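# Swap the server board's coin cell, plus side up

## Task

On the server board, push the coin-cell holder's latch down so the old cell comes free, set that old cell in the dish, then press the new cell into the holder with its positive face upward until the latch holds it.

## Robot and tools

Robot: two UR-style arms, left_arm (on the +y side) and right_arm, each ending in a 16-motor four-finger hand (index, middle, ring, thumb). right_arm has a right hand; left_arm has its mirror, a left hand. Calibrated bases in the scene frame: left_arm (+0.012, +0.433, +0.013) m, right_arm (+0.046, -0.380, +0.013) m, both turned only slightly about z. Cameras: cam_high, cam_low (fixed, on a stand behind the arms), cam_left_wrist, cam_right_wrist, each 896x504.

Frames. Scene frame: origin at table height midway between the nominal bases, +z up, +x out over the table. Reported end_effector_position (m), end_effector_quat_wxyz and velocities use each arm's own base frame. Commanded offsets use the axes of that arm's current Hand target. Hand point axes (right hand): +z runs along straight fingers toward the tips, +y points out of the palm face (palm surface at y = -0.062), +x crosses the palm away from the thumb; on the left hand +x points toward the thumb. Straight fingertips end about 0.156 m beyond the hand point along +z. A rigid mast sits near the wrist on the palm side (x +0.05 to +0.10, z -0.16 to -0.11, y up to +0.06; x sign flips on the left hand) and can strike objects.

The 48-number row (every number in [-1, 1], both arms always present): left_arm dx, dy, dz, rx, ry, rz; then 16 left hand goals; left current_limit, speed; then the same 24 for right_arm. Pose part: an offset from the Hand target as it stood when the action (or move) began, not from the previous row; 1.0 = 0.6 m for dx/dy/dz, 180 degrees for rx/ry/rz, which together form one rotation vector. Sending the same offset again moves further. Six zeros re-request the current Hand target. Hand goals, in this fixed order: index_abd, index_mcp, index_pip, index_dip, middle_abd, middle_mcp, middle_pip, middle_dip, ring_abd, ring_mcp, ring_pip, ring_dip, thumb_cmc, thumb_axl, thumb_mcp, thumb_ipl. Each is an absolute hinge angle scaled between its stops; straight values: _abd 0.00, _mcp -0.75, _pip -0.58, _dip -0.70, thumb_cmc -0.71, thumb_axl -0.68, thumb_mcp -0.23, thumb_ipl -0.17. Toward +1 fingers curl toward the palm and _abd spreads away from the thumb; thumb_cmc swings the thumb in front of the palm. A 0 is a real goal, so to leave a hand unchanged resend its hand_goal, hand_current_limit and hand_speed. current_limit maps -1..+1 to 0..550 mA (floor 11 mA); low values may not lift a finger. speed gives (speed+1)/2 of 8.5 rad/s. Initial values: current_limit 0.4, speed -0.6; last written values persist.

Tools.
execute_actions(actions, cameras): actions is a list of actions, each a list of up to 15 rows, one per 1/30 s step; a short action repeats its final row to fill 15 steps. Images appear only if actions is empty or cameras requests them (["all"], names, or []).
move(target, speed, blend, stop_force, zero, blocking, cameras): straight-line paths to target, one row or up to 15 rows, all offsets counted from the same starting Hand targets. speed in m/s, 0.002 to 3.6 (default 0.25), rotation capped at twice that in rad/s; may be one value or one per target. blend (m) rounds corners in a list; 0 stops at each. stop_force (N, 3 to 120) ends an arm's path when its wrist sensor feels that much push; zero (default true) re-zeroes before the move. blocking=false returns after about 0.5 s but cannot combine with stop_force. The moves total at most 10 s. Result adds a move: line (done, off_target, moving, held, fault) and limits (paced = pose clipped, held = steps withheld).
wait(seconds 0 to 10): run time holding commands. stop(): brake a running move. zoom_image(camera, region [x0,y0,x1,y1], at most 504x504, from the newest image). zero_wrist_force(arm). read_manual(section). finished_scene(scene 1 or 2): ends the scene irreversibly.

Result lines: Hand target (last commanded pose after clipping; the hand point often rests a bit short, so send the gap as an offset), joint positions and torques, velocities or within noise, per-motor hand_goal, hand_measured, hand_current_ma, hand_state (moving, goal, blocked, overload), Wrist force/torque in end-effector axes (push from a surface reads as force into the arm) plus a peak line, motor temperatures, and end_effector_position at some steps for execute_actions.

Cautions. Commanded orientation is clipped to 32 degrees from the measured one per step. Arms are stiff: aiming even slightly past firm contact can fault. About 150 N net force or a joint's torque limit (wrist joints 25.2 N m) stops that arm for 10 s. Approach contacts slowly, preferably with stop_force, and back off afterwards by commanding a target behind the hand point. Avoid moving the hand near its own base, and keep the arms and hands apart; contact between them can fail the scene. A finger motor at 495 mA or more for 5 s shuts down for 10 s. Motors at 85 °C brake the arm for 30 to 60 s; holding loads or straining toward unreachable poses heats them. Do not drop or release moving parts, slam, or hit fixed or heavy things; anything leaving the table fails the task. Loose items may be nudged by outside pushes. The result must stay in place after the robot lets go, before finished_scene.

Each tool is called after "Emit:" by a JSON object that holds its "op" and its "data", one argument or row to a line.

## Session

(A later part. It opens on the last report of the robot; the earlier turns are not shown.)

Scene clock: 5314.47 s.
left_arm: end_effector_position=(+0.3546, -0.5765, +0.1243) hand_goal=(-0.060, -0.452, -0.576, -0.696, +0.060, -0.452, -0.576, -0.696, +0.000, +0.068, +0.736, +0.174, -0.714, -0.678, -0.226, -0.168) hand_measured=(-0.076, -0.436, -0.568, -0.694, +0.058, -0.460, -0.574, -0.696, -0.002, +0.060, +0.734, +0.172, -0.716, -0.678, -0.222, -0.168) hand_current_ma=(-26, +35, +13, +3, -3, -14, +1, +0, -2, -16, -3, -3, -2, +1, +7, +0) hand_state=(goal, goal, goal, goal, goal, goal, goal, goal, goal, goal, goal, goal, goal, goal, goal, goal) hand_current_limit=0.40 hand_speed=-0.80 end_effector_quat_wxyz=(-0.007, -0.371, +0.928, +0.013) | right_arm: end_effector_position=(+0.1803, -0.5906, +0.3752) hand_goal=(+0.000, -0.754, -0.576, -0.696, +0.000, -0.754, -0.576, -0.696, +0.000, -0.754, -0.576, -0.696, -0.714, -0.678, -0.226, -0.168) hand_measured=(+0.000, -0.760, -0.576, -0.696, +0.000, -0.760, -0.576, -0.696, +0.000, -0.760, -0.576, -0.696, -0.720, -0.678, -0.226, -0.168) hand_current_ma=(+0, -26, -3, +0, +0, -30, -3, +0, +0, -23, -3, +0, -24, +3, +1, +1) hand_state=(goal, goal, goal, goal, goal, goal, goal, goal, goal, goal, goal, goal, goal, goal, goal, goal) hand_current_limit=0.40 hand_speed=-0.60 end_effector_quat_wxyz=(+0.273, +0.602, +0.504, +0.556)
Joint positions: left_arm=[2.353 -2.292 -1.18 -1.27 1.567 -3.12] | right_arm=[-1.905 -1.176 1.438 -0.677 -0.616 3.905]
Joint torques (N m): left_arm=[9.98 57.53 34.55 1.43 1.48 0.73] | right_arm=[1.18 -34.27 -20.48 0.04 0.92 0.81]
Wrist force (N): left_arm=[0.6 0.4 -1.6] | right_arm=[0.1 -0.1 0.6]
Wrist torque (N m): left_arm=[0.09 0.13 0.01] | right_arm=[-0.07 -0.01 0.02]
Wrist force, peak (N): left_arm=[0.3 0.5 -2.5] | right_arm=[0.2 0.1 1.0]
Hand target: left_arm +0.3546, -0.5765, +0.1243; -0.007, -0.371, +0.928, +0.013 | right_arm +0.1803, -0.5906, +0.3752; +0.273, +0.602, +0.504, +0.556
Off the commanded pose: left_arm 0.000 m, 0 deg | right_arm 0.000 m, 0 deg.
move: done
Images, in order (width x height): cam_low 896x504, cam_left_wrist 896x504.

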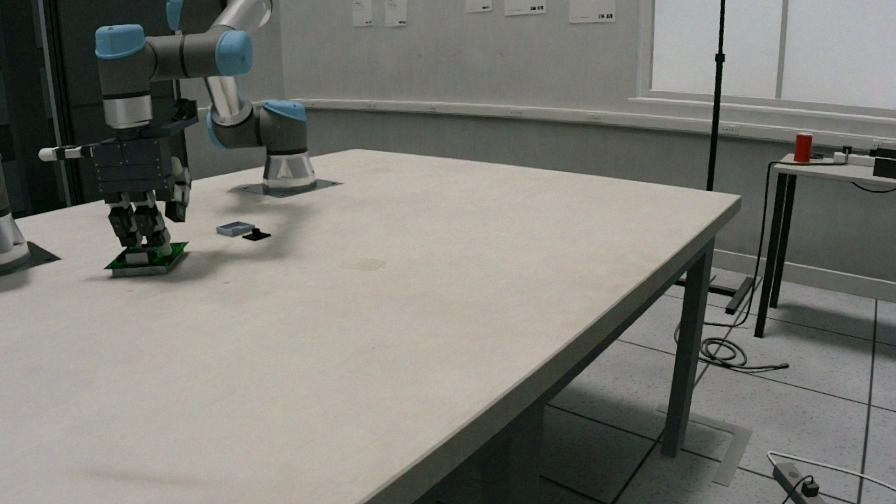

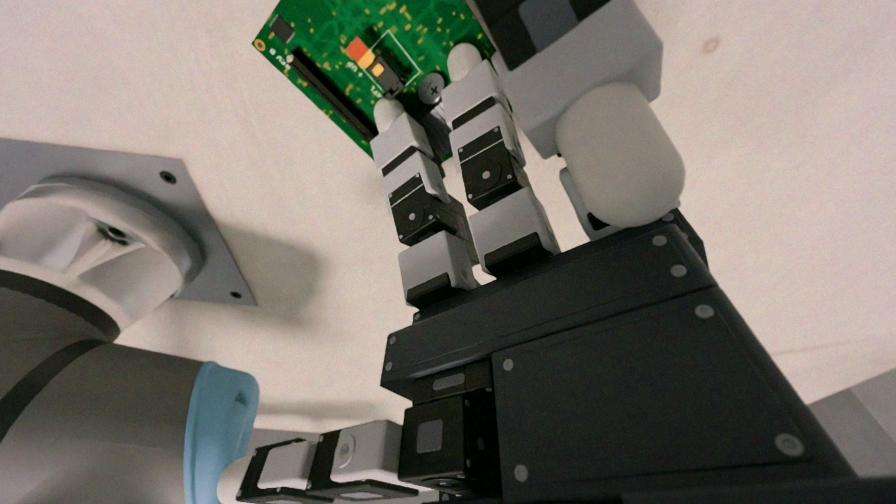

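Emit:
{"op": "move", "data": {
  "target": [0,0,0,0,0,0,-0.06,-0.428,-0.576,-0.696,0.06,-0.452,-0.576,-0.696,0,0.068,0.737,0.174,-0.714,-0.678,-0.226,-0.168,0.4,-0.8,0,0,0,0,0,0,0,-0.754,-0.576,-0.696,0,-0.754,-0.576,-0.696,0,-0.754,-0.576,-0.696,-0.714,-0.678,-0.226,-0.168,0.4,-0.6],
  "speed": 0.015,
  "cameras": []
}}

Emit:
{"op": "move", "data": {
  "target": [0,0,0,0,0,0,0.03,-0.428,-0.576,-0.696,-0.03,-0.452,-0.576,-0.696,0,0.068,0.737,0.174,-0.714,-0.678,-0.226,-0.168,0.4,-0.9,0,0,0,0,0,0,0,-0.754,-0.576,-0.696,0,-0.754,-0.576,-0.696,0,-0.754,-0.576,-0.696,-0.714,-0.678,-0.226,-0.168,0.4,-0.6],
  "speed": 0.015,
  "cameras": ["cam_left_wrist","cam_low"]
}}

Emit:
{"op": "zoom_image", "data": {
  "camera": "cam_left_wrist",
  "region": [380, 30, 480, 105]
}}

Emit:
{"op": "zoom_image", "data": {
  "camera": "cam_low",
  "region": [120, 225, 170, 265]
}}

Scene clock: 5327.83 s.
left_arm: end_effector_position=(+0.3546, -0.5765, +0.1243) hand_goal=(-0.060, -0.428, -0.576, -0.696, +0.060, -0.452, -0.576, -0.696, +0.000, +0.068, +0.736, +0.174, -0.714, -0.678, -0.226, -0.168) hand_measured=(-0.076, -0.430, -0.574, -0.696, +0.058, -0.460, -0.574, -0.696, -0.002, +0.060, +0.734, +0.172, -0.716, -0.678, -0.222, -0.168) hand_current_ma=(-26, -4, +3, +1, -3, -14, +1, +0, -2, -16, -3, -3, -2, +1, +7, +0) hand_state=(goal, goal, goal, goal, goal, goal, goal, goal, goal, goal, goal, goal, goal, goal, goal, goal) hand_current_limit=0.40 hand_speed=-0.80 end_effector_quat_wxyz=(-0.007, -0.371, +0.928, +0.013) | right_arm: end_effector_position=(+0.1803, -0.5906, +0.3752) hand_goal=(+0.000, -0.754, -0.576, -0.696, +0.000, -0.754, -0.576, -0.696, +0.000, -0.754, -0.576, -0.696, -0.714, -0.678, -0.226, -0.168) hand_measured=(+0.000, -0.760, -0.576, -0.696, +0.000, -0.760, -0.576, -0.696, +0.000, -0.760, -0.576, -0.696, -0.720, -0.678, -0.226, -0.168) hand_current_ma=(+0, -26, -3, +0, +0, -30, -3, +0, +0, -23, -3, +0, -24, +3, +1, +1) hand_state=(goal, goal, goal, goal, goal, goal, goal, goal, goal, goal, goal, goal, goal, goal, goal, goal) hand_current_limit=0.40 hand_speed=-0.60 end_effector_quat_wxyz=(+0.273, +0.602, +0.504, +0.556)
Joint positions: left_arm=[2.353 -2.292 -1.18 -1.27 1.567 -3.12] | right_arm=[-1.905 -1.176 1.438 -0.677 -0.616 3.905]
Joint torques (N m): left_arm=[2.34 58 34.07 2.67 1.57 -1.83] | right_arm=[0.79 -33.15 -20.84 -0.09 1.13 0.7]
Wrist force (N): left_arm=[0.6 -0.2 -1.0] | right_arm=[0.1 0.0 0.9]
Wrist torque (N m): left_arm=[0.14 0.11 -0.01] | right_arm=[-0.07 -0.02 0.02]
Wrist force, peak (N): left_arm=[0.4 0.7 -2.1] | right_arm=[0.0 0.2 1.0]
Hand target: left_arm +0.3546, -0.5765, +0.1243; -0.007, -0.371, +0.928, +0.013 | right_arm +0.1803, -0.5906, +0.3752; +0.273, +0.602, +0.504, +0.556
Off the commanded pose: left_arm 0.000 m, 0 deg | right_arm 0.000 m, 0 deg.
move: done
No camera images: "cameras" was empty.

Scene clock: 5328.33 s.
left_arm: end_effector_position=(+0.3546, -0.5765, +0.1243) hand_goal=(+0.030, -0.428, -0.576, -0.696, -0.030, -0.452, -0.576, -0.696, +0.000, +0.068, +0.736, +0.174, -0.714, -0.678, -0.226, -0.168) hand_measured=(-0.070, -0.430, -0.574, -0.696, -0.026, -0.460, -0.574, -0.696, -0.002, +0.060, +0.734, +0.172, -0.716, -0.678, -0.222, -0.168) hand_current_ma=(-293, -4, +3, +1, +4, -14, +1, +0, -2, -16, -3, -3, -2, +1, +7, +0) hand_state=(blocked, goal, goal, goal, goal, goal, goal, goal, goal, goal, goal, goal, goal, goal, goal, goal) hand_current_limit=0.40 hand_speed=-0.90 end_effector_quat_wxyz=(-0.007, -0.371, +0.928, +0.013) | right_arm: end_effector_position=(+0.1803, -0.5906, +0.3752) hand_goal=(+0.000, -0.754, -0.576, -0.696, +0.000, -0.754, -0.576, -0.696, +0.000, -0.754, -0.576, -0.696, -0.714, -0.678, -0.226, -0.168) hand_measured=(+0.000, -0.760, -0.576, -0.696, +0.000, -0.760, -0.576, -0.696, +0.000, -0.760, -0.576, -0.696, -0.720, -0.678, -0.226, -0.168) hand_current_ma=(+0, -26, -3, +0, +0, -30, -3, +0, +0, -23, -3, +0, -24, +3, +1, +1) hand_state=(goal, goal, goal, goal, goal, goal, goal, goal, goal, goal, goal, goal, goal, goal, goal, goal) hand_current_limit=0.40 hand_speed=-0.60 end_effector_quat_wxyz=(+0.273, +0.602, +0.504, +0.556)
Joint positions: left_arm=[2.353 -2.292 -1.18 -1.27 1.567 -3.12] | right_arm=[-1.905 -1.176 1.438 -0.677 -0.616 3.905]
Joint torques (N m): left_arm=[1.04 57.98 34.16 2.82 1.47 -1.99] | right_arm=[1.2 -33.73 -20.02 -0.01 0.87 0.79]
Wrist force (N): left_arm=[1.9 -0.1 -0.8] | right_arm=[-0.2 0.3 0.5]
Wrist torque (N m): left_arm=[0.13 0.27 0.03] | right_arm=[0.01 0.03 -0.01]
Wrist force, peak (N): left_arm=[2.1 0.1 -0.7] | right_arm=[0.3 0.0 0.8]
Hand target: left_arm +0.3546, -0.5765, +0.1243; -0.007, -0.371, +0.928, +0.013 | right_arm +0.1803, -0.5906, +0.3752; +0.273, +0.602, +0.504, +0.556
Off the commanded pose: left_arm 0.000 m, 0 deg | right_arm 0.000 m, 0 deg.
move: done
Images, in order (width x height): cam_low 896x504, cam_left_wrist 896x504.

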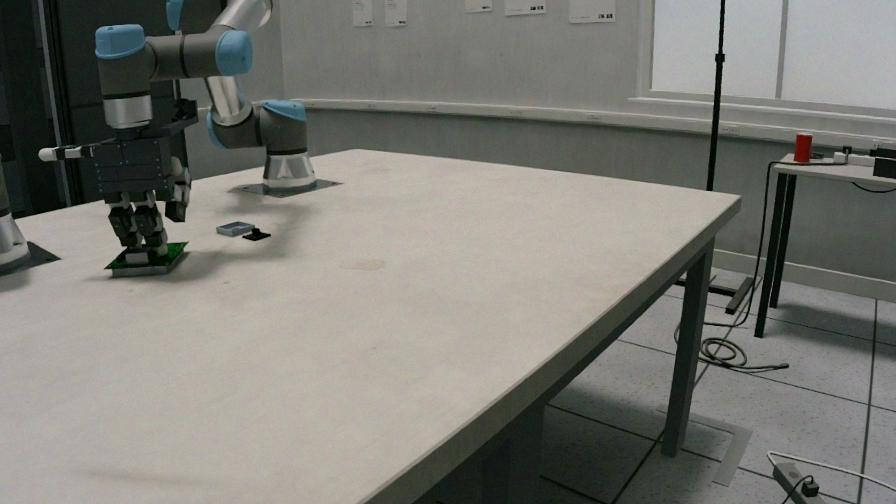

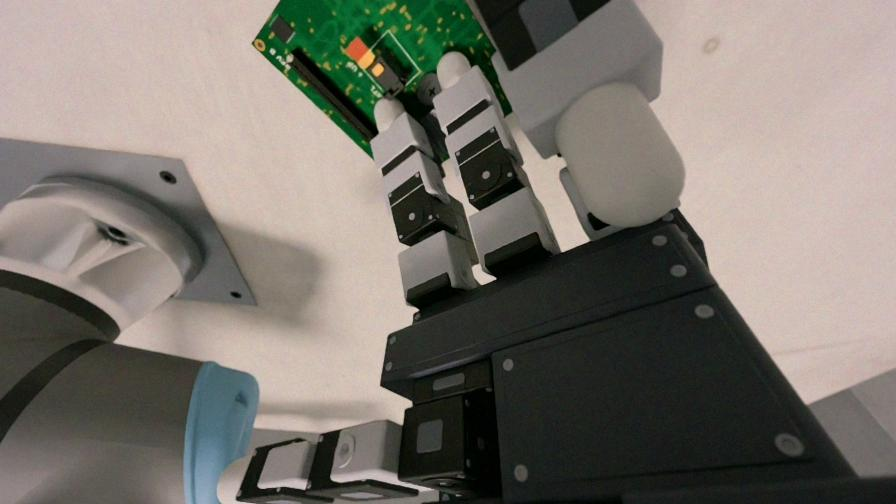

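Scaled by 5.040 from the camera's 896x504 image, which has a finer 1280x720 frame.

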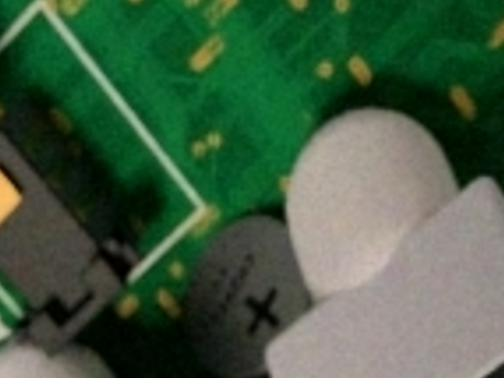

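Scaled by 10.080 from the camera's 896x504 image, which has a finer 1280x720 frame.

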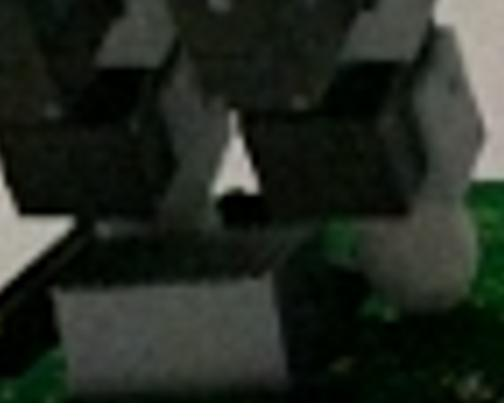

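Emit:
{"op": "move", "data": {
  "target": [0,0,0,0,0,0,-0.07,-0.44,-0.576,-0.696,0.0,-0.452,-0.576,-0.696,0,0.068,0.737,0.174,-0.714,-0.678,-0.226,-0.168,0.4,-0.8,0,0,0,0,0,0,0,-0.754,-0.576,-0.696,0,-0.754,-0.576,-0.696,0,-0.754,-0.576,-0.696,-0.714,-0.678,-0.226,-0.168,0.4,-0.6],
  "speed": 0.1,
  "cameras": []
}}

Emit:
{"op": "move", "data": {
  "target": [
    [0,0.0012,-0.0333,0,0,0,-0.07,-0.44,-0.576,-0.696,0.0,-0.452,-0.576,-0.696,0,0.068,0.737,0.174,-0.714,-0.678,-0.226,-0.168,0.4,-0.8,0,0,0,0,0,0,0,-0.754,-0.576,-0.696,0,-0.754,-0.576,-0.696,0,-0.754,-0.576,-0.696,-0.714,-0.678,-0.226,-0.168,0.4,-0.6],
    [0.039,0.0042,-0.0333,0,0,0,-0.07,-0.44,-0.576,-0.696,0.0,-0.452,-0.576,-0.696,0,0.068,0.737,0.174,-0.714,-0.678,-0.226,-0.168,0.4,-0.8,0,0,0,0,0,0,0,-0.754,-0.576,-0.696,0,-0.754,-0.576,-0.696,0,-0.754,-0.576,-0.696,-0.714,-0.678,-0.226,-0.168,0.4,-0.6],
    [0.039,0.0038,-0.0225,0,0,0,-0.07,-0.44,-0.576,-0.696,0.0,-0.452,-0.576,-0.696,0,0.068,0.737,0.174,-0.714,-0.678,-0.226,-0.168,0.4,-0.8,0,0,0,0,0,0,0,-0.754,-0.576,-0.696,0,-0.754,-0.576,-0.696,0,-0.754,-0.576,-0.696,-0.714,-0.678,-0.226,-0.168,0.4,-0.6]
  ],
  "speed": 0.06,
  "blend": [0.003,0.003,0],
  "cameras": ["cam_left_wrist","cam_low"]
}}

Emit:
{"op": "zoom_image", "data": {
  "camera": "cam_left_wrist",
  "region": [400, 20, 520, 110]
}}

Emit:
{"op": "zoom_image", "data": {
  "camera": "cam_low",
  "region": [120, 225, 170, 265]
}}

Scene clock: 5383.83 s.
left_arm: end_effector_position=(+0.3546, -0.5765, +0.1243) hand_goal=(-0.070, -0.440, -0.576, -0.696, +0.000, -0.452, -0.576, -0.696, +0.000, +0.068, +0.736, +0.174, -0.714, -0.678, -0.226, -0.168) hand_measured=(-0.078, -0.432, -0.574, -0.696, -0.002, -0.460, -0.574, -0.696, -0.002, +0.060, +0.734, +0.172, -0.716, -0.678, -0.222, -0.168) hand_current_ma=(-11, +16, +3, +1, -3, -14, +1, +0, -2, -16, -3, -3, -2, +1, +7, +0) hand_state=(goal, goal, goal, goal, goal, goal, goal, goal, goal, goal, goal, goal, goal, goal, goal, goal) hand_current_limit=0.40 hand_speed=-0.80 end_effector_quat_wxyz=(-0.007, -0.371, +0.928, +0.013) | right_arm: end_effector_position=(+0.1803, -0.5906, +0.3752) hand_goal=(+0.000, -0.754, -0.576, -0.696, +0.000, -0.754, -0.576, -0.696, +0.000, -0.754, -0.576, -0.696, -0.714, -0.678, -0.226, -0.168) hand_measured=(+0.000, -0.760, -0.576, -0.696, +0.000, -0.760, -0.576, -0.696, +0.000, -0.760, -0.576, -0.696, -0.720, -0.678, -0.226, -0.168) hand_current_ma=(+0, -26, -3, +0, +0, -30, -3, +0, +0, -23, -3, +0, -24, +3, +1, +1) hand_state=(goal, goal, goal, goal, goal, goal, goal, goal, goal, goal, goal, goal, goal, goal, goal, goal) hand_current_limit=0.40 hand_speed=-0.60 end_effector_quat_wxyz=(+0.273, +0.602, +0.504, +0.556)
Joint positions: left_arm=[2.353 -2.292 -1.18 -1.27 1.567 -3.12] | right_arm=[-1.905 -1.176 1.438 -0.677 -0.616 3.905]
Joint torques (N m): left_arm=[-7.32 58.35 31.37 2.72 1.36 -1.76] | right_arm=[1.56 -33.27 -20.58 -0.22 1 0.9]
Wrist force (N): left_arm=[-0.6 0.1 -0.5] | right_arm=[0.2 -0.1 0.6]
Wrist torque (N m): left_arm=[0.05 0.08 -0.06] | right_arm=[-0.06 -0.02 0.02]
Wrist force, peak (N): left_arm=[2.3 0.4 -0.5] | right_arm=[0.0 0.3 1.0]
Hand target: left_arm +0.3546, -0.5765, +0.1243; -0.007, -0.371, +0.928, +0.013 | right_arm +0.1803, -0.5906, +0.3752; +0.273, +0.602, +0.504, +0.556
Off the commanded pose: left_arm 0.000 m, 0 deg | right_arm 0.000 m, 0 deg.
move: done
No camera images: "cameras" was empty.

Scene clock: 5384.97 s.
left_arm: end_effector_position=(+0.3363, -0.5913, +0.1378) hand_goal=(-0.070, -0.440, -0.576, -0.696, +0.000, -0.452, -0.576, -0.696, +0.000, +0.068, +0.736, +0.174, -0.714, -0.678, -0.226, -0.168) hand_measured=(-0.072, -0.440, -0.574, -0.696, -0.002, -0.460, -0.574, -0.696, -0.002, +0.060, +0.734, +0.172, -0.716, -0.678, -0.222, -0.168) hand_current_ma=(-3, -1, +2, +1, -3, -13, +1, +0, -2, -16, -3, -3, -2, +1, +7, +0) hand_state=(goal, goal, goal, goal, goal, goal, goal, goal, goal, goal, goal, goal, goal, goal, goal, goal) hand_current_limit=0.40 hand_speed=-0.80 end_effector_quat_wxyz=(-0.008, -0.371, +0.929, +0.014) end_effector_velocity=(+0.000, +0.000, +0.002) end_effector_angular_velocity=(+0.000, +0.000, +0.001) | right_arm: end_effector_position=(+0.1803, -0.5906, +0.3752) hand_goal=(+0.000, -0.754, -0.576, -0.696, +0.000, -0.754, -0.576, -0.696, +0.000, -0.754, -0.576, -0.696, -0.714, -0.678, -0.226, -0.168) hand_measured=(+0.000, -0.760, -0.576, -0.696, +0.000, -0.760, -0.576, -0.696, +0.000, -0.760, -0.576, -0.696, -0.720, -0.678, -0.226, -0.168) hand_current_ma=(+0, -26, -3, +0, +0, -30, -3, +0, +0, -23, -3, +0, -24, +3, +1, +1) hand_state=(goal, goal, goal, goal, goal, goal, goal, goal, goal, goal, goal, goal, goal, goal, goal, goal) hand_current_limit=0.40 hand_speed=-0.60 end_effector_quat_wxyz=(+0.273, +0.602, +0.504, +0.556)
Joint positions: left_arm=[2.322 -2.287 -1.154 -1.303 1.566 -3.151] | right_arm=[-1.905 -1.176 1.438 -0.677 -0.616 3.905]
Joint velocities: left_arm=[0 0.001 0.003 -0.005 0 -0.001] | right_arm=[within noise]
Joint torques (N m): left_arm=[12.71 58.49 34.49 1.03 -0.73 2.22] | right_arm=[1.31 -33.95 -20.47 -0.06 0.92 0.72]
Wrist force (N): left_arm=[-0.5 -0.1 -0.1] | right_arm=[0.2 0.2 0.9]
Wrist torque (N m): left_arm=[0.11 0.05 0.05] | right_arm=[-0.05 -0.04 0.03]
Wrist force, peak (N): left_arm=[-1.1 -0.2 -0.5] | right_arm=[0.2 0.2 0.9]
Hand target: left_arm +0.3364, -0.5913, +0.1380; -0.007, -0.371, +0.928, +0.013 | right_arm +0.1803, -0.5906, +0.3752; +0.273, +0.602, +0.504, +0.556
Off the commanded pose: left_arm 0.000 m, 0 deg | right_arm 0.000 m, 0 deg.
move: done
Images, in order (width x height): cam_low 896x504, cam_left_wrist 896x504.

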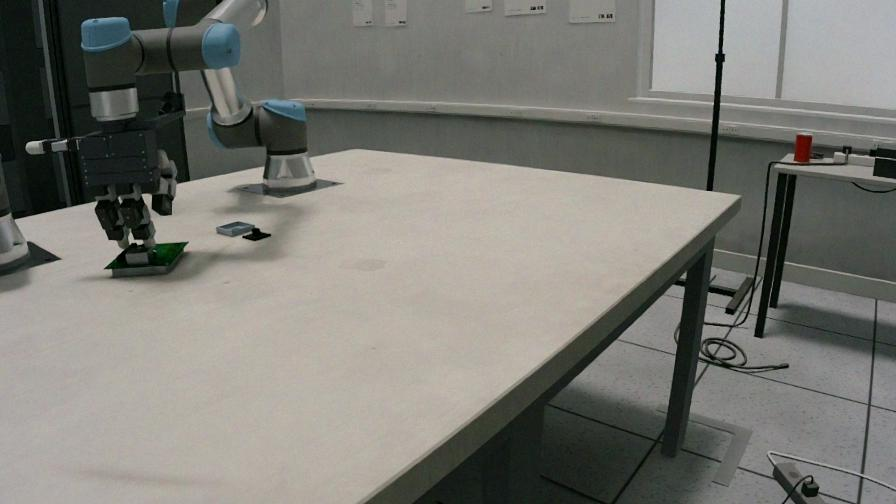

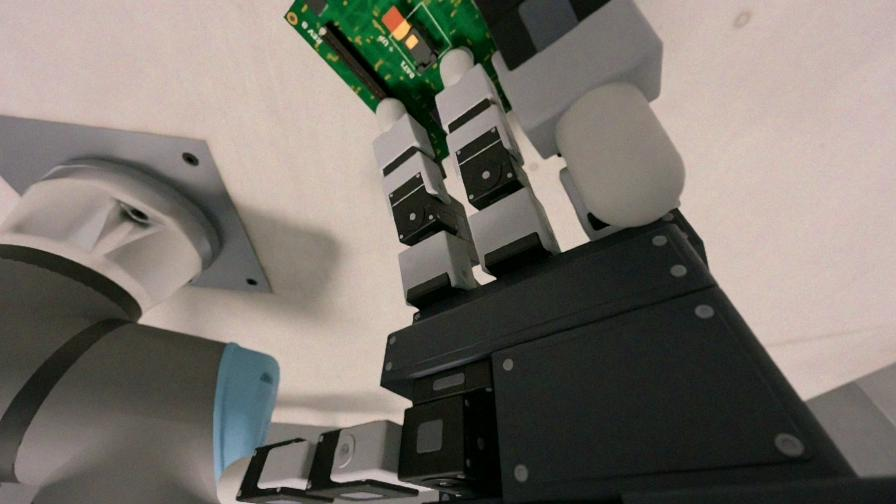

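Scaled by 4.200 from the camera's 896x504 image, which has a finer 1280x720 frame.

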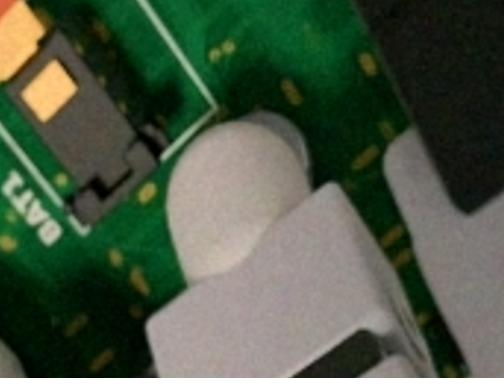

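Scaled by 10.080 from the camera's 896x504 image, which has a finer 1280x720 frame.

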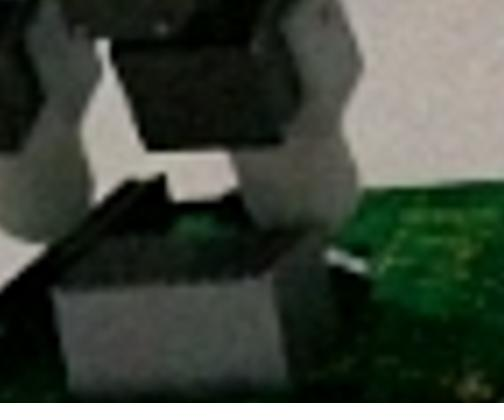

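Emit:
{"op": "move", "data": {
  "target": [-0.0017,0.002,0.0134,0,0,0,-0.07,-0.44,-0.576,-0.696,0.0,-0.452,-0.576,-0.696,0,0.068,0.737,0.174,-0.714,-0.678,-0.226,-0.168,0.4,-0.8,0,0,0,0,0,0,0,-0.754,-0.576,-0.696,0,-0.754,-0.576,-0.696,0,-0.754,-0.576,-0.696,-0.714,-0.678,-0.226,-0.168,0.4,-0.6],
  "speed": 0.015,
  "stop_force": 5,
  "cameras": ["cam_left_wrist","cam_low"]
}}

Emit:
{"op": "zoom_image", "data": {
  "camera": "cam_left_wrist",
  "region": [400, 20, 520, 110]
}}

Emit:
{"op": "zoom_image", "data": {
  "camera": "cam_low",
  "region": [120, 225, 170, 265]
}}

Scene clock: 5394.23 s.
left_arm: end_effector_position=(+0.3362, -0.5899, +0.1314) hand_goal=(-0.070, -0.440, -0.576, -0.696, +0.000, -0.452, -0.576, -0.696, +0.000, +0.068, +0.736, +0.174, -0.714, -0.678, -0.226, -0.168) hand_measured=(-0.074, -0.440, -0.574, -0.696, -0.002, -0.454, -0.574, -0.696, -0.002, +0.060, +0.734, +0.172, -0.716, -0.678, -0.222, -0.168) hand_current_ma=(-4, +1, +1, +0, -3, -2, +1, +0, -2, -16, -3, -3, -2, +1, +7, +0) hand_state=(goal, goal, goal, goal, goal, goal, goal, goal, goal, goal, goal, goal, goal, goal, goal, goal) hand_current_limit=0.40 hand_speed=-0.80 end_effector_quat_wxyz=(-0.007, -0.371, +0.928, +0.013) | right_arm: end_effector_position=(+0.1803, -0.5906, +0.3752) hand_goal=(+0.000, -0.754, -0.576, -0.696, +0.000, -0.754, -0.576, -0.696, +0.000, -0.754, -0.576, -0.696, -0.714, -0.678, -0.226, -0.168) hand_measured=(+0.000, -0.760, -0.576, -0.696, +0.000, -0.760, -0.576, -0.696, +0.000, -0.760, -0.576, -0.696, -0.720, -0.678, -0.226, -0.168) hand_current_ma=(+0, -26, -3, +0, +0, -30, -3, +0, +0, -23, -3, +0, -24, +3, +1, +1) hand_state=(goal, goal, goal, goal, goal, goal, goal, goal, goal, goal, goal, goal, goal, goal, goal, goal) hand_current_limit=0.40 hand_speed=-0.60 end_effector_quat_wxyz=(+0.273, +0.602, +0.504, +0.556)
Joint positions: left_arm=[2.323 -2.288 -1.168 -1.286 1.567 -3.15] | right_arm=[-1.905 -1.176 1.438 -0.677 -0.616 3.905]
Joint torques (N m): left_arm=[-14 54.71 31.84 2.23 0.8 -1.98] | right_arm=[1.54 -34.11 -20.22 -0.01 0.87 0.89]
Wrist force (N): left_arm=[-0.4 -2.1 -5.3] | right_arm=[0.2 0.3 0.7]
Wrist torque (N m): left_arm=[0.45 0.16 -0.11] | right_arm=[-0.02 -0.02 0.03]
Wrist force, peak (N): left_arm=[-1.0 -3.9 -11.0] | right_arm=[0.4 0.2 0.9]
Hand target: left_arm +0.3362, -0.5899, +0.1314; -0.007, -0.371, +0.928, +0.013 (not the last commanded pose) | right_arm +0.1803, -0.5906, +0.3752; +0.273, +0.602, +0.504, +0.556
Off the commanded pose: left_arm 0.001 m, 0 deg | right_arm 0.000 m, 0 deg.
move: contact (left_arm)
Images, in order (width x height): cam_low 896x504, cam_left_wrist 896x504.

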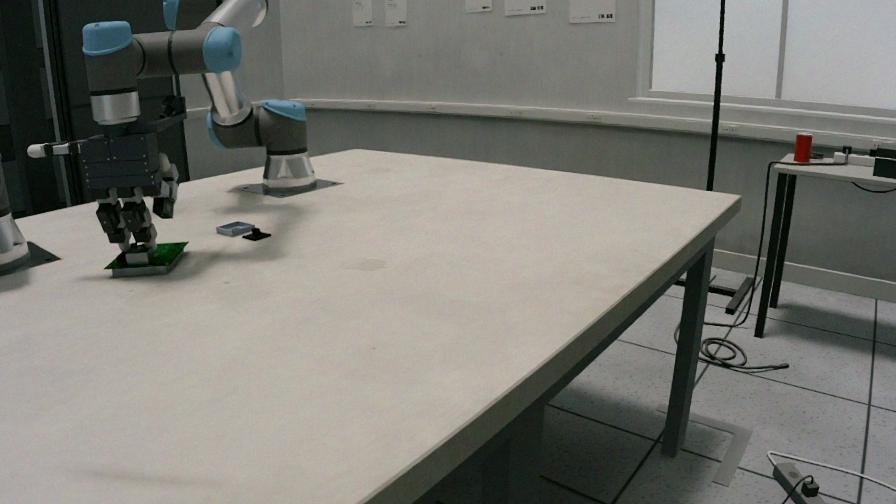

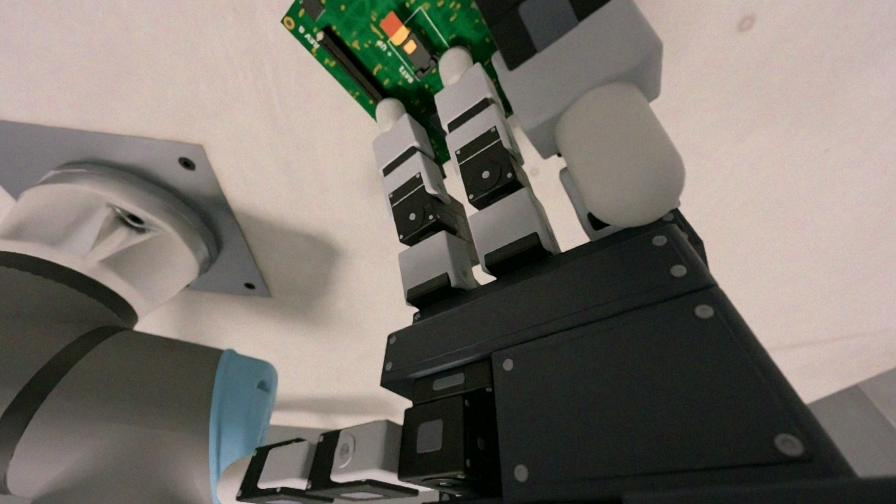

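Scaled by 4.200 from the camera's 896x504 image, which has a finer 1280x720 frame.

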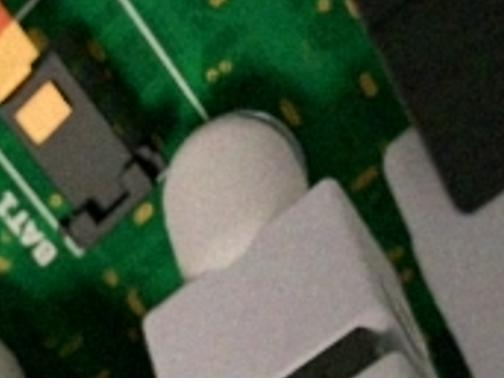

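Scaled by 10.080 from the camera's 896x504 image, which has a finer 1280x720 frame.

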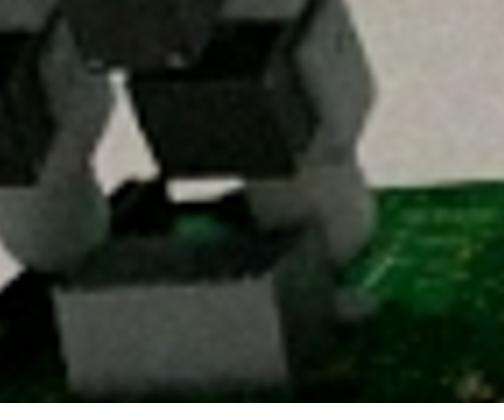

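Emit:
{"op": "move", "data": {
  "target": [
    [0,0.0012,-0.0333,0,0,0,-0.07,-0.44,-0.576,-0.696,0.0,-0.452,-0.576,-0.696,0,0.068,0.737,0.174,-0.714,-0.678,-0.226,-0.168,0.4,-0.8,0,0,0,0,0,0,0,-0.754,-0.576,-0.696,0,-0.754,-0.576,-0.696,0,-0.754,-0.576,-0.696,-0.714,-0.678,-0.226,-0.168,0.4,-0.6],
    [-0.04,0.0012,-0.0433,0,0,0,-0.07,-0.44,-0.576,-0.696,0.0,-0.452,-0.576,-0.696,0,0.068,0.737,0.174,-0.714,-0.678,-0.226,-0.168,0.4,-0.8,0,0,0,0,0,0,0,-0.754,-0.576,-0.696,0,-0.754,-0.576,-0.696,0,-0.754,-0.576,-0.696,-0.714,-0.678,-0.226,-0.168,0.4,-0.6]
  ],
  "speed": 0.08,
  "blend": [0.004,0],
  "cameras": ["cam_left_wrist","cam_low"]
}}

Emit:
{"op": "zoom_image", "data": {
  "camera": "cam_left_wrist",
  "region": [380, 20, 500, 110]
}}

Emit:
{"op": "zoom_image", "data": {
  "camera": "cam_low",
  "region": [120, 225, 170, 265]
}}

Scene clock: 5402.97 s.
left_arm: end_effector_position=(+0.3537, -0.5732, +0.1573) hand_goal=(-0.070, -0.440, -0.576, -0.696, +0.000, -0.452, -0.576, -0.696, +0.000, +0.068, +0.736, +0.174, -0.714, -0.678, -0.226, -0.168) hand_measured=(-0.072, -0.440, -0.576, -0.696, -0.002, -0.454, -0.574, -0.696, -0.002, +0.060, +0.734, +0.172, -0.716, -0.678, -0.222, -0.168) hand_current_ma=(-3, -1, +1, +0, -2, -2, +1, +0, -2, -16, -3, -3, -2, +1, +7, +0) hand_state=(goal, goal, goal, goal, goal, goal, goal, goal, goal, goal, goal, goal, goal, goal, goal, goal) hand_current_limit=0.40 hand_speed=-0.80 end_effector_quat_wxyz=(-0.007, -0.371, +0.928, +0.013) | right_arm: end_effector_position=(+0.1803, -0.5906, +0.3752) hand_goal=(+0.000, -0.754, -0.576, -0.696, +0.000, -0.754, -0.576, -0.696, +0.000, -0.754, -0.576, -0.696, -0.714, -0.678, -0.226, -0.168) hand_measured=(+0.000, -0.760, -0.576, -0.696, +0.000, -0.760, -0.576, -0.696, +0.000, -0.760, -0.576, -0.696, -0.720, -0.678, -0.226, -0.168) hand_current_ma=(+0, -26, -3, +0, +0, -30, -3, +0, +0, -23, -3, +0, -24, +3, +1, +1) hand_state=(goal, goal, goal, goal, goal, goal, goal, goal, goal, goal, goal, goal, goal, goal, goal, goal) hand_current_limit=0.40 hand_speed=-0.60 end_effector_quat_wxyz=(+0.273, +0.602, +0.504, +0.556)
Joint positions: left_arm=[2.355 -2.259 -1.149 -1.334 1.568 -3.117] | right_arm=[-1.905 -1.176 1.438 -0.677 -0.616 3.905]
Joint torques (N m): left_arm=[-15.43 42.07 28.11 3.31 0.17 -2.01] | right_arm=[1.37 -34.18 -19.78 -0.14 0.74 0.8]
Wrist force (N): left_arm=[-0.3 0.0 0.1] | right_arm=[0.2 0.0 0.6]
Wrist torque (N m): left_arm=[0.11 0.03 0.13] | right_arm=[-0.04 -0.02 0.02]
Wrist force, peak (N): left_arm=[-0.7 -2.3 -5.8] | right_arm=[0.2 0.1 1.0]
Hand target: left_arm +0.3537, -0.5733, +0.1573; -0.007, -0.371, +0.928, +0.013 | right_arm +0.1803, -0.5906, +0.3752; +0.273, +0.602, +0.504, +0.556
Off the commanded pose: left_arm 0.000 m, 0 deg | right_arm 0.000 m, 0 deg.
move: done
Images, in order (width x height): cam_low 896x504, cam_left_wrist 896x504.

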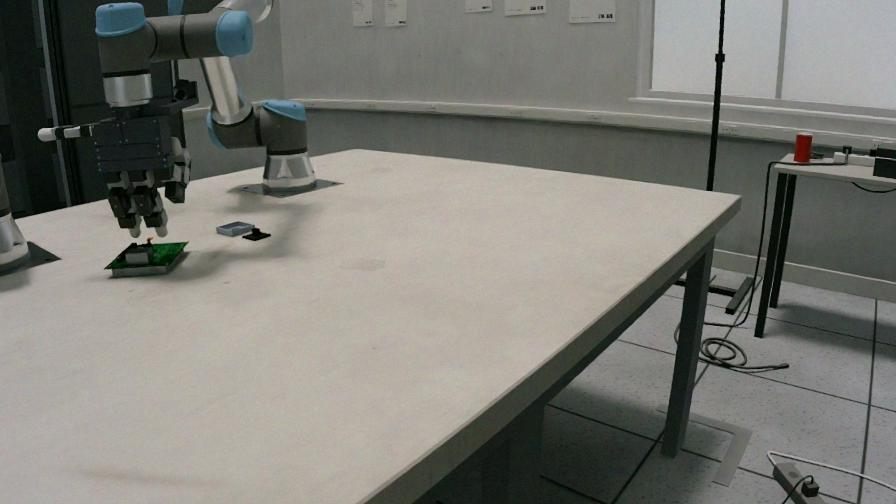

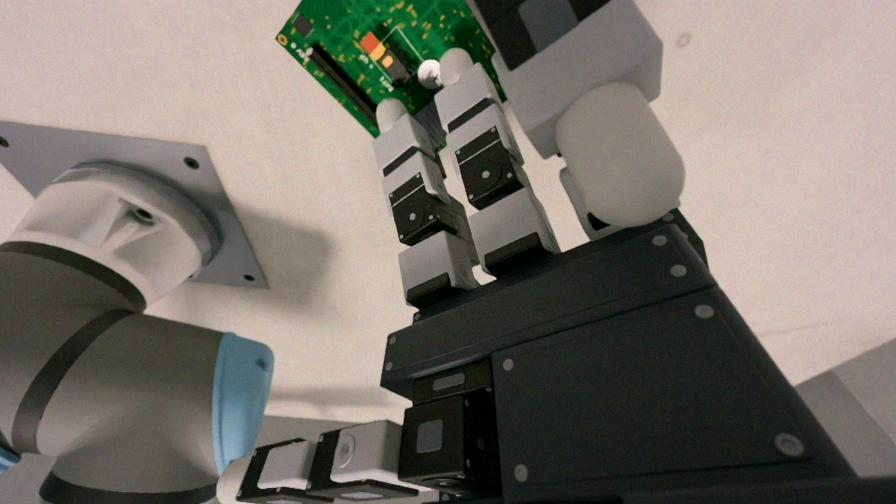

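Scaled by 4.200 from the camera's 896x504 image, which has a finer 1280x720 frame.

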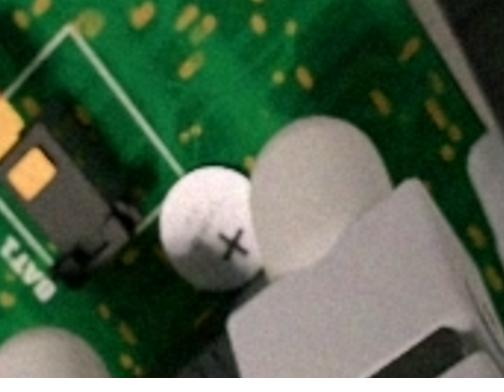

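Scaled by 10.080 from the camera's 896x504 image, which has a finer 1280x720 frame.

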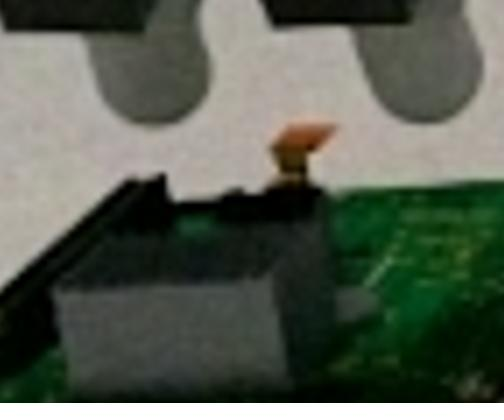

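Emit:
{"op": "move", "data": {
  "target": [
    [0,0.0018,-0.05,0,0,0,0,-0.986,-0.576,-0.696,0,-0.986,-0.576,-0.696,0,0.068,0.737,0.174,-0.714,-0.678,-0.226,-0.168,0.4,-0.7,0,0,0,0,0,0,0,-0.754,-0.576,-0.696,0,-0.754,-0.576,-0.696,0,-0.754,-0.576,-0.696,-0.714,-0.678,-0.226,-0.168,0.4,-0.6],
    [-0.2182,0.0895,0.1322,0.2438,0.1045,0.2654,0,-0.986,-0.576,-0.696,0,-0.986,-0.576,-0.696,0,0.068,0.737,0.174,-0.714,-0.678,-0.226,-0.168,0.4,-0.7,0,0,0,0,0,0,0,-0.754,-0.576,-0.696,0,-0.754,-0.576,-0.696,0,-0.754,-0.576,-0.696,-0.714,-0.678,-0.226,-0.168,0.4,-0.6]
  ],
  "speed": 0.2,
  "blend": [0.01,0],
  "cameras": ["cam_left_wrist","cam_low","cam_high"]
}}

Scene clock: 5492.20 s.
left_arm: end_effector_position=(+0.4097, -0.4426, +0.0791) hand_goal=(+0.000, -0.986, -0.576, -0.696, +0.000, -0.986, -0.576, -0.696, +0.000, +0.068, +0.736, +0.174, -0.714, -0.678, -0.226, -0.168) hand_measured=(-0.004, -0.976, -0.576, -0.696, -0.002, -0.974, -0.574, -0.696, -0.002, +0.060, +0.734, +0.172, -0.710, -0.678, -0.222, -0.168) hand_current_ma=(-3, +22, +1, +0, -2, +24, +1, +0, -2, -16, -3, -3, +7, +1, +7, +0) hand_state=(goal, goal, goal, goal, goal, goal, goal, goal, goal, goal, goal, goal, goal, goal, goal, goal) hand_current_limit=0.40 hand_speed=-0.70 end_effector_quat_wxyz=(-0.021, +0.052, +0.921, -0.385) | right_arm: end_effector_position=(+0.1803, -0.5906, +0.3752) hand_goal=(+0.000, -0.754, -0.576, -0.696, +0.000, -0.754, -0.576, -0.696, +0.000, -0.754, -0.576, -0.696, -0.714, -0.678, -0.226, -0.168) hand_measured=(+0.000, -0.760, -0.576, -0.696, +0.000, -0.760, -0.576, -0.696, +0.000, -0.760, -0.576, -0.696, -0.720, -0.678, -0.226, -0.168) hand_current_ma=(+0, -26, -3, +0, +0, -30, -3, +0, +0, -23, -3, +0, -24, +3, +1, +1) hand_state=(goal, goal, goal, goal, goal, goal, goal, goal, goal, goal, goal, goal, goal, goal, goal, goal) hand_current_limit=0.40 hand_speed=-0.60 end_effector_quat_wxyz=(+0.273, +0.602, +0.504, +0.556)
Joint positions: left_arm=[2.725 -1.99 -1.942 -0.485 0.826 -1.992] | right_arm=[-1.905 -1.176 1.438 -0.677 -0.616 3.905]
Joint torques (N m): left_arm=[-9.78 26.95 26.29 3.41 -2.44 1.81] | right_arm=[0.71 -33.57 -20.21 -0.16 0.83 0.71]
Wrist force (N): left_arm=[-1.0 1.2 -0.8] | right_arm=[0.2 0.3 0.7]
Wrist torque (N m): left_arm=[0.00 0.13 0.02] | right_arm=[-0.02 -0.03 0.03]
Wrist force, peak (N): left_arm=[-1.0 2.3 -1.4] | right_arm=[0.0 0.2 1.0]
Hand target: left_arm +0.4097, -0.4426, +0.0791; -0.021, +0.052, +0.921, -0.385 | right_arm +0.1803, -0.5906, +0.3752; +0.273, +0.602, +0.504, +0.556
Off the commanded pose: left_arm 0.000 m, 0 deg | right_arm 0.000 m, 0 deg.
move: done
Images, in order (width x height): cam_high 896x504, cam_low 896x504, cam_left_wrist 896x504.

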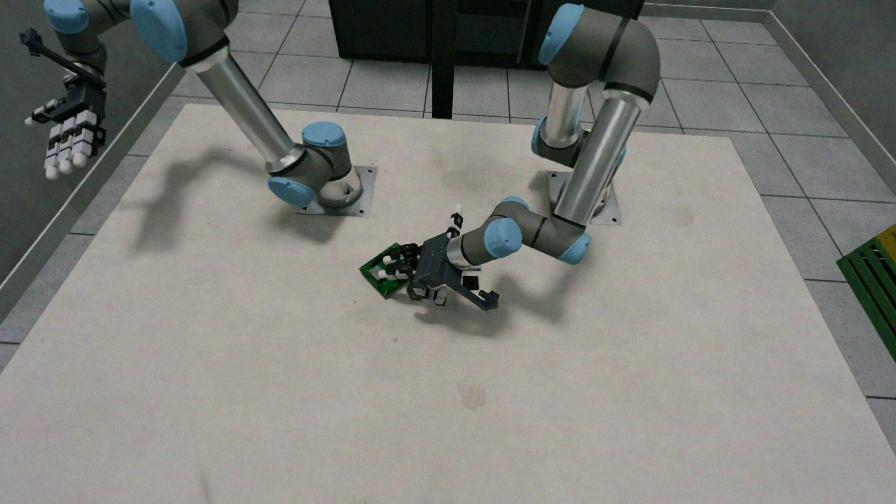

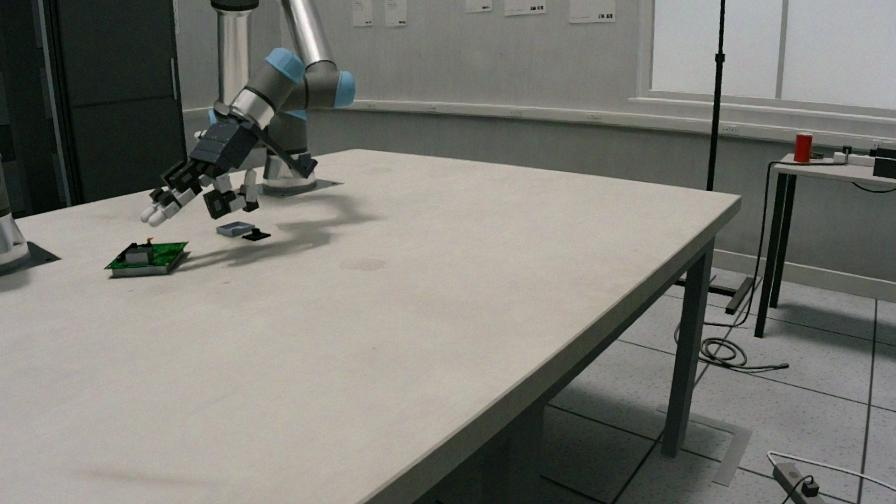

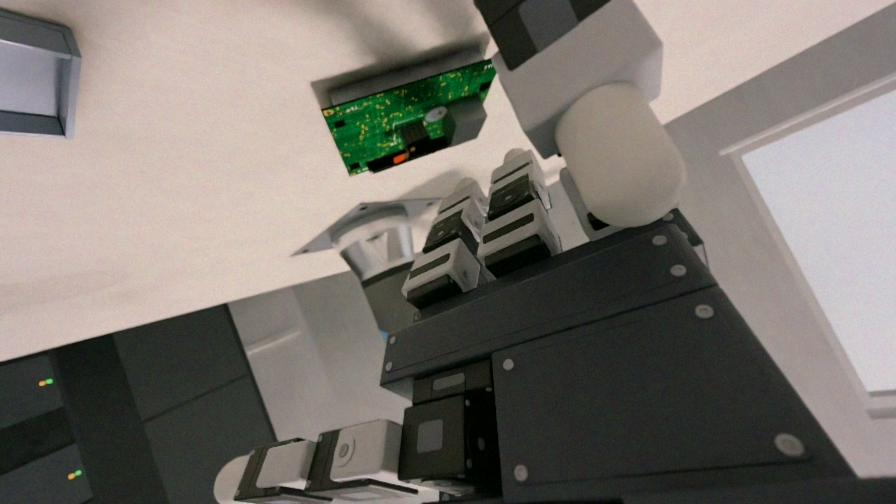

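Emit:
{"op": "move", "data": {
  "target": [0.0,0.064,0.064,0,0,0,0,-0.986,-0.576,-0.696,0,-0.986,-0.576,-0.696,0,0.068,0.737,0.174,-0.714,-0.678,-0.226,-0.168,0.4,-0.7,0,0,0,0,0,0,0,-0.754,-0.576,-0.696,0,-0.754,-0.576,-0.696,0,-0.754,-0.576,-0.696,-0.714,-0.678,-0.226,-0.168,0.4,-0.6],
  "speed": 0.08,
  "stop_force": 5,
  "cameras": ["cam_left_wrist","cam_low","cam_high"]
}}

Emit:
{"op": "zoom_image", "data": {
  "camera": "cam_left_wrist",
  "region": [380, 60, 540, 180]
}}

Emit:
{"op": "zoom_image", "data": {
  "camera": "cam_low",
  "region": [110, 210, 190, 270]
}}

Emit:
{"op": "zoom_image", "data": {
  "camera": "cam_high",
  "region": [355, 240, 425, 300]
}}

Scene clock: 5502.90 s.
left_arm: end_effector_position=(+0.4097, -0.4430, +0.0248) hand_goal=(+0.000, -0.986, -0.576, -0.696, +0.000, -0.986, -0.576, -0.696, +0.000, +0.068, +0.736, +0.174, -0.714, -0.678, -0.226, -0.168) hand_measured=(-0.004, -0.976, -0.576, -0.696, -0.002, -0.974, -0.574, -0.696, -0.002, +0.060, +0.734, +0.172, -0.710, -0.678, -0.222, -0.168) hand_current_ma=(-3, +22, +1, +0, -2, +24, +1, +0, -2, -16, -3, -3, +7, +1, +7, +0) hand_state=(goal, goal, goal, goal, goal, goal, goal, goal, goal, goal, goal, goal, goal, goal, goal, goal) hand_current_limit=0.40 hand_speed=-0.70 end_effector_quat_wxyz=(-0.021, +0.052, +0.921, -0.385) | right_arm: end_effector_position=(+0.1803, -0.5906, +0.3752) hand_goal=(+0.000, -0.754, -0.576, -0.696, +0.000, -0.754, -0.576, -0.696, +0.000, -0.754, -0.576, -0.696, -0.714, -0.678, -0.226, -0.168) hand_measured=(+0.000, -0.760, -0.576, -0.696, +0.000, -0.760, -0.576, -0.696, +0.000, -0.760, -0.576, -0.696, -0.720, -0.678, -0.226, -0.168) hand_current_ma=(+0, -26, -3, +0, +0, -30, -3, +0, +0, -23, -3, +0, -24, +3, +1, +1) hand_state=(goal, goal, goal, goal, goal, goal, goal, goal, goal, goal, goal, goal, goal, goal, goal, goal) hand_current_limit=0.40 hand_speed=-0.60 end_effector_quat_wxyz=(+0.273, +0.602, +0.504, +0.556)
Joint positions: left_arm=[2.724 -2.095 -1.97 -0.351 0.826 -1.992] | right_arm=[-1.905 -1.176 1.438 -0.677 -0.616 3.905]
Joint torques (N m): left_arm=[-12.21 32.7 28.41 3.93 0.07 -0.09] | right_arm=[1.37 -34.14 -19.84 -0.08 1.05 0.93]
Wrist force (N): left_arm=[-0.5 1.4 -1.1] | right_arm=[0.1 0.0 0.6]
Wrist torque (N m): left_arm=[0.06 0.05 0.10] | right_arm=[-0.04 0.00 0.02]
Wrist force, peak (N): left_arm=[-1.1 2.3 -0.5] | right_arm=[0.5 0.1 0.9]
Hand target: left_arm +0.4097, -0.4430, +0.0248; -0.021, +0.052, +0.921, -0.385 | right_arm +0.1803, -0.5906, +0.3752; +0.273, +0.602, +0.504, +0.556
Off the commanded pose: left_arm 0.000 m, 0 deg | right_arm 0.000 m, 0 deg.
move: done
Images, in order (width x height): cam_high 896x504, cam_low 896x504, cam_left_wrist 896x504.

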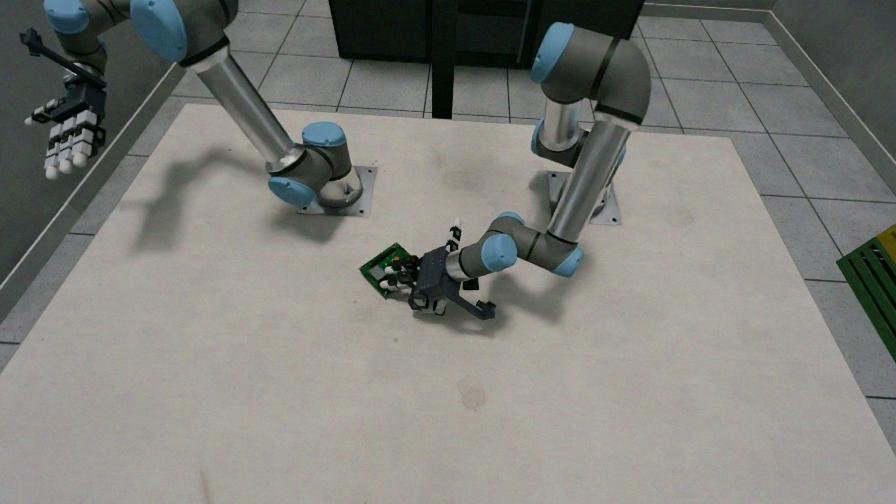

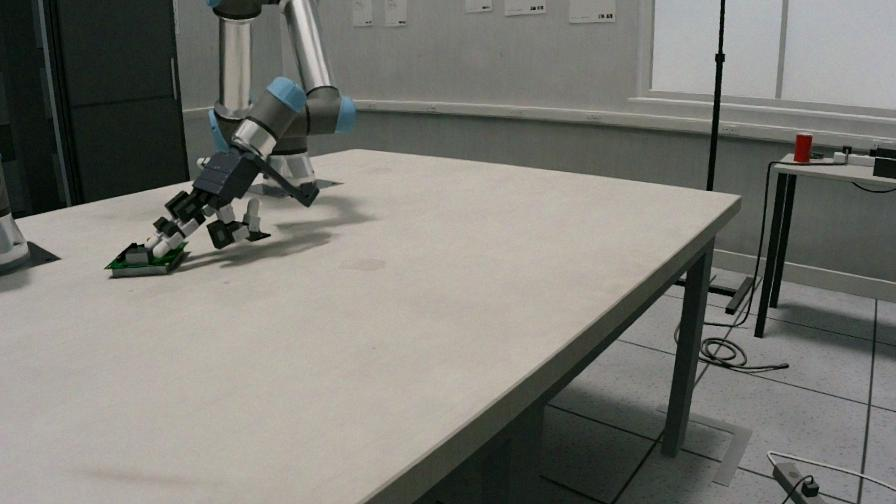

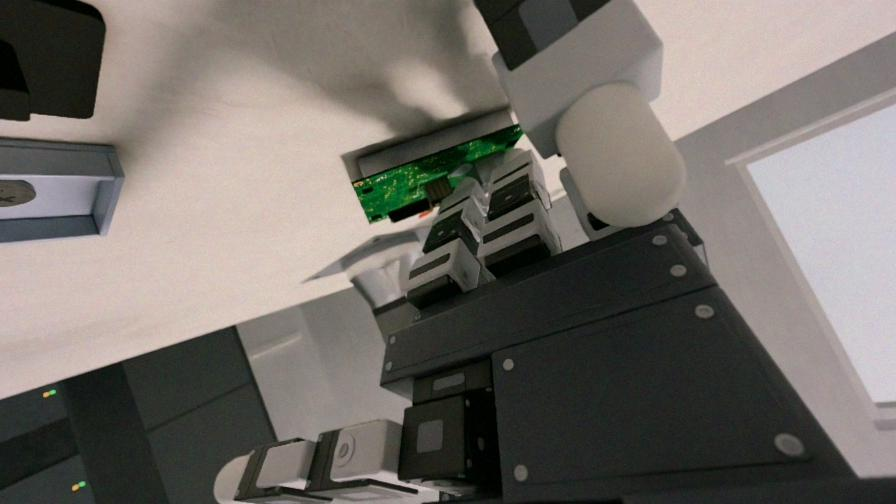

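Scaled by 3.150 from the camera's 896x504 image, which has a finer 1280x720 frame.

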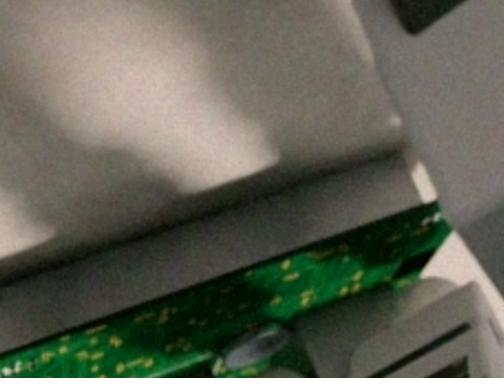

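Scaled by 6.300 from the camera's 896x504 image, which has a finer 1280x720 frame.

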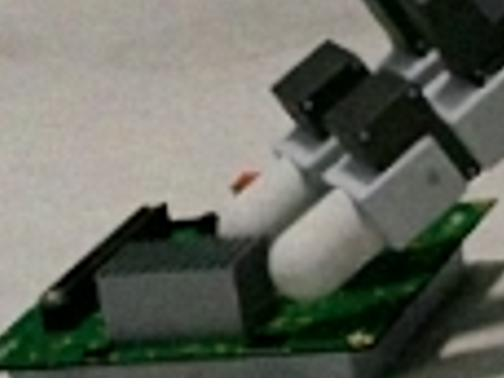

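Scaled by 7.200 from the camera's 896x504 image, which has a finer 1280x720 frame.

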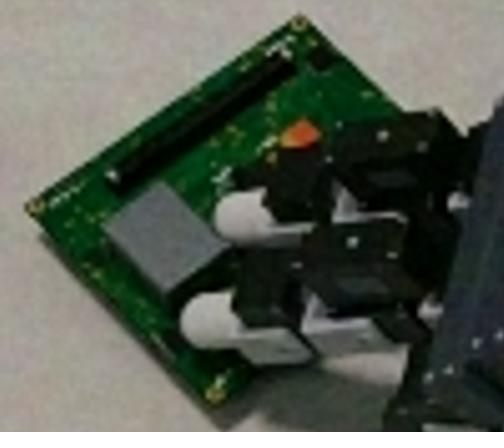

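Emit:
{"op": "move", "data": {
  "target": [0.0,0.0106,0.0106,0,0,0,0,-0.986,-0.576,-0.696,0,-0.986,-0.576,-0.696,0,0.068,0.737,0.174,-0.714,-0.678,-0.226,-0.168,0.4,-0.7,0,0,0,0,0,0,0,-0.754,-0.576,-0.696,0,-0.754,-0.576,-0.696,0,-0.754,-0.576,-0.696,-0.714,-0.678,-0.226,-0.168,0.4,-0.6],
  "speed": 0.01,
  "stop_force": 3,
  "cameras": []
}}

Scene clock: 5515.07 s.
left_arm: end_effector_position=(+0.4097, -0.4430, +0.0158) hand_goal=(+0.000, -0.986, -0.576, -0.696, +0.000, -0.986, -0.576, -0.696, +0.000, +0.068, +0.736, +0.174, -0.714, -0.678, -0.226, -0.168) hand_measured=(-0.002, -0.990, -0.580, -0.696, -0.002, -0.974, -0.574, -0.696, -0.002, +0.060, +0.734, +0.172, -0.710, -0.678, -0.222, -0.168) hand_current_ma=(-1, -5, -6, -1, -2, +24, +1, +0, -2, -16, -3, -3, +7, +1, +7, +0) hand_state=(goal, goal, goal, goal, goal, goal, goal, goal, goal, goal, goal, goal, goal, goal, goal, goal) hand_current_limit=0.40 hand_speed=-0.70 end_effector_quat_wxyz=(-0.021, +0.052, +0.921, -0.385) | right_arm: end_effector_position=(+0.1803, -0.5906, +0.3752) hand_goal=(+0.000, -0.754, -0.576, -0.696, +0.000, -0.754, -0.576, -0.696, +0.000, -0.754, -0.576, -0.696, -0.714, -0.678, -0.226, -0.168) hand_measured=(+0.000, -0.760, -0.576, -0.696, +0.000, -0.760, -0.576, -0.696, +0.000, -0.760, -0.576, -0.696, -0.720, -0.678, -0.226, -0.168) hand_current_ma=(+0, -26, -3, +0, +0, -30, -3, +0, +0, -23, -3, +0, -24, +3, +1, +1) hand_state=(goal, goal, goal, goal, goal, goal, goal, goal, goal, goal, goal, goal, goal, goal, goal, goal) hand_current_limit=0.40 hand_speed=-0.60 end_effector_quat_wxyz=(+0.273, +0.602, +0.504, +0.556)
Joint positions: left_arm=[2.724 -2.113 -1.973 -0.33 0.826 -1.992] | right_arm=[-1.905 -1.176 1.438 -0.677 -0.616 3.905]
Joint torques (N m): left_arm=[-15.48 44.9 13.05 1.38 0.37 -2.01] | right_arm=[1.88 -33.77 -19.94 -0.04 0.96 0.88]
Wrist force (N): left_arm=[-1.2 1.0 -4.0] | right_arm=[0.0 0.0 0.4]
Wrist torque (N m): left_arm=[0.33 0.16 0.06] | right_arm=[-0.04 0.00 0.01]
Wrist force, peak (N): left_arm=[-1.1 1.4 -4.8] | right_arm=[0.0 0.0 1.0]
Hand target: left_arm +0.4097, -0.4430, +0.0158; -0.021, +0.052, +0.921, -0.385 | right_arm +0.1803, -0.5906, +0.3752; +0.273, +0.602, +0.504, +0.556
Off the commanded pose: left_arm 0.000 m, 0 deg | right_arm 0.000 m, 0 deg.
move: done
No camera images: "cameras" was empty.


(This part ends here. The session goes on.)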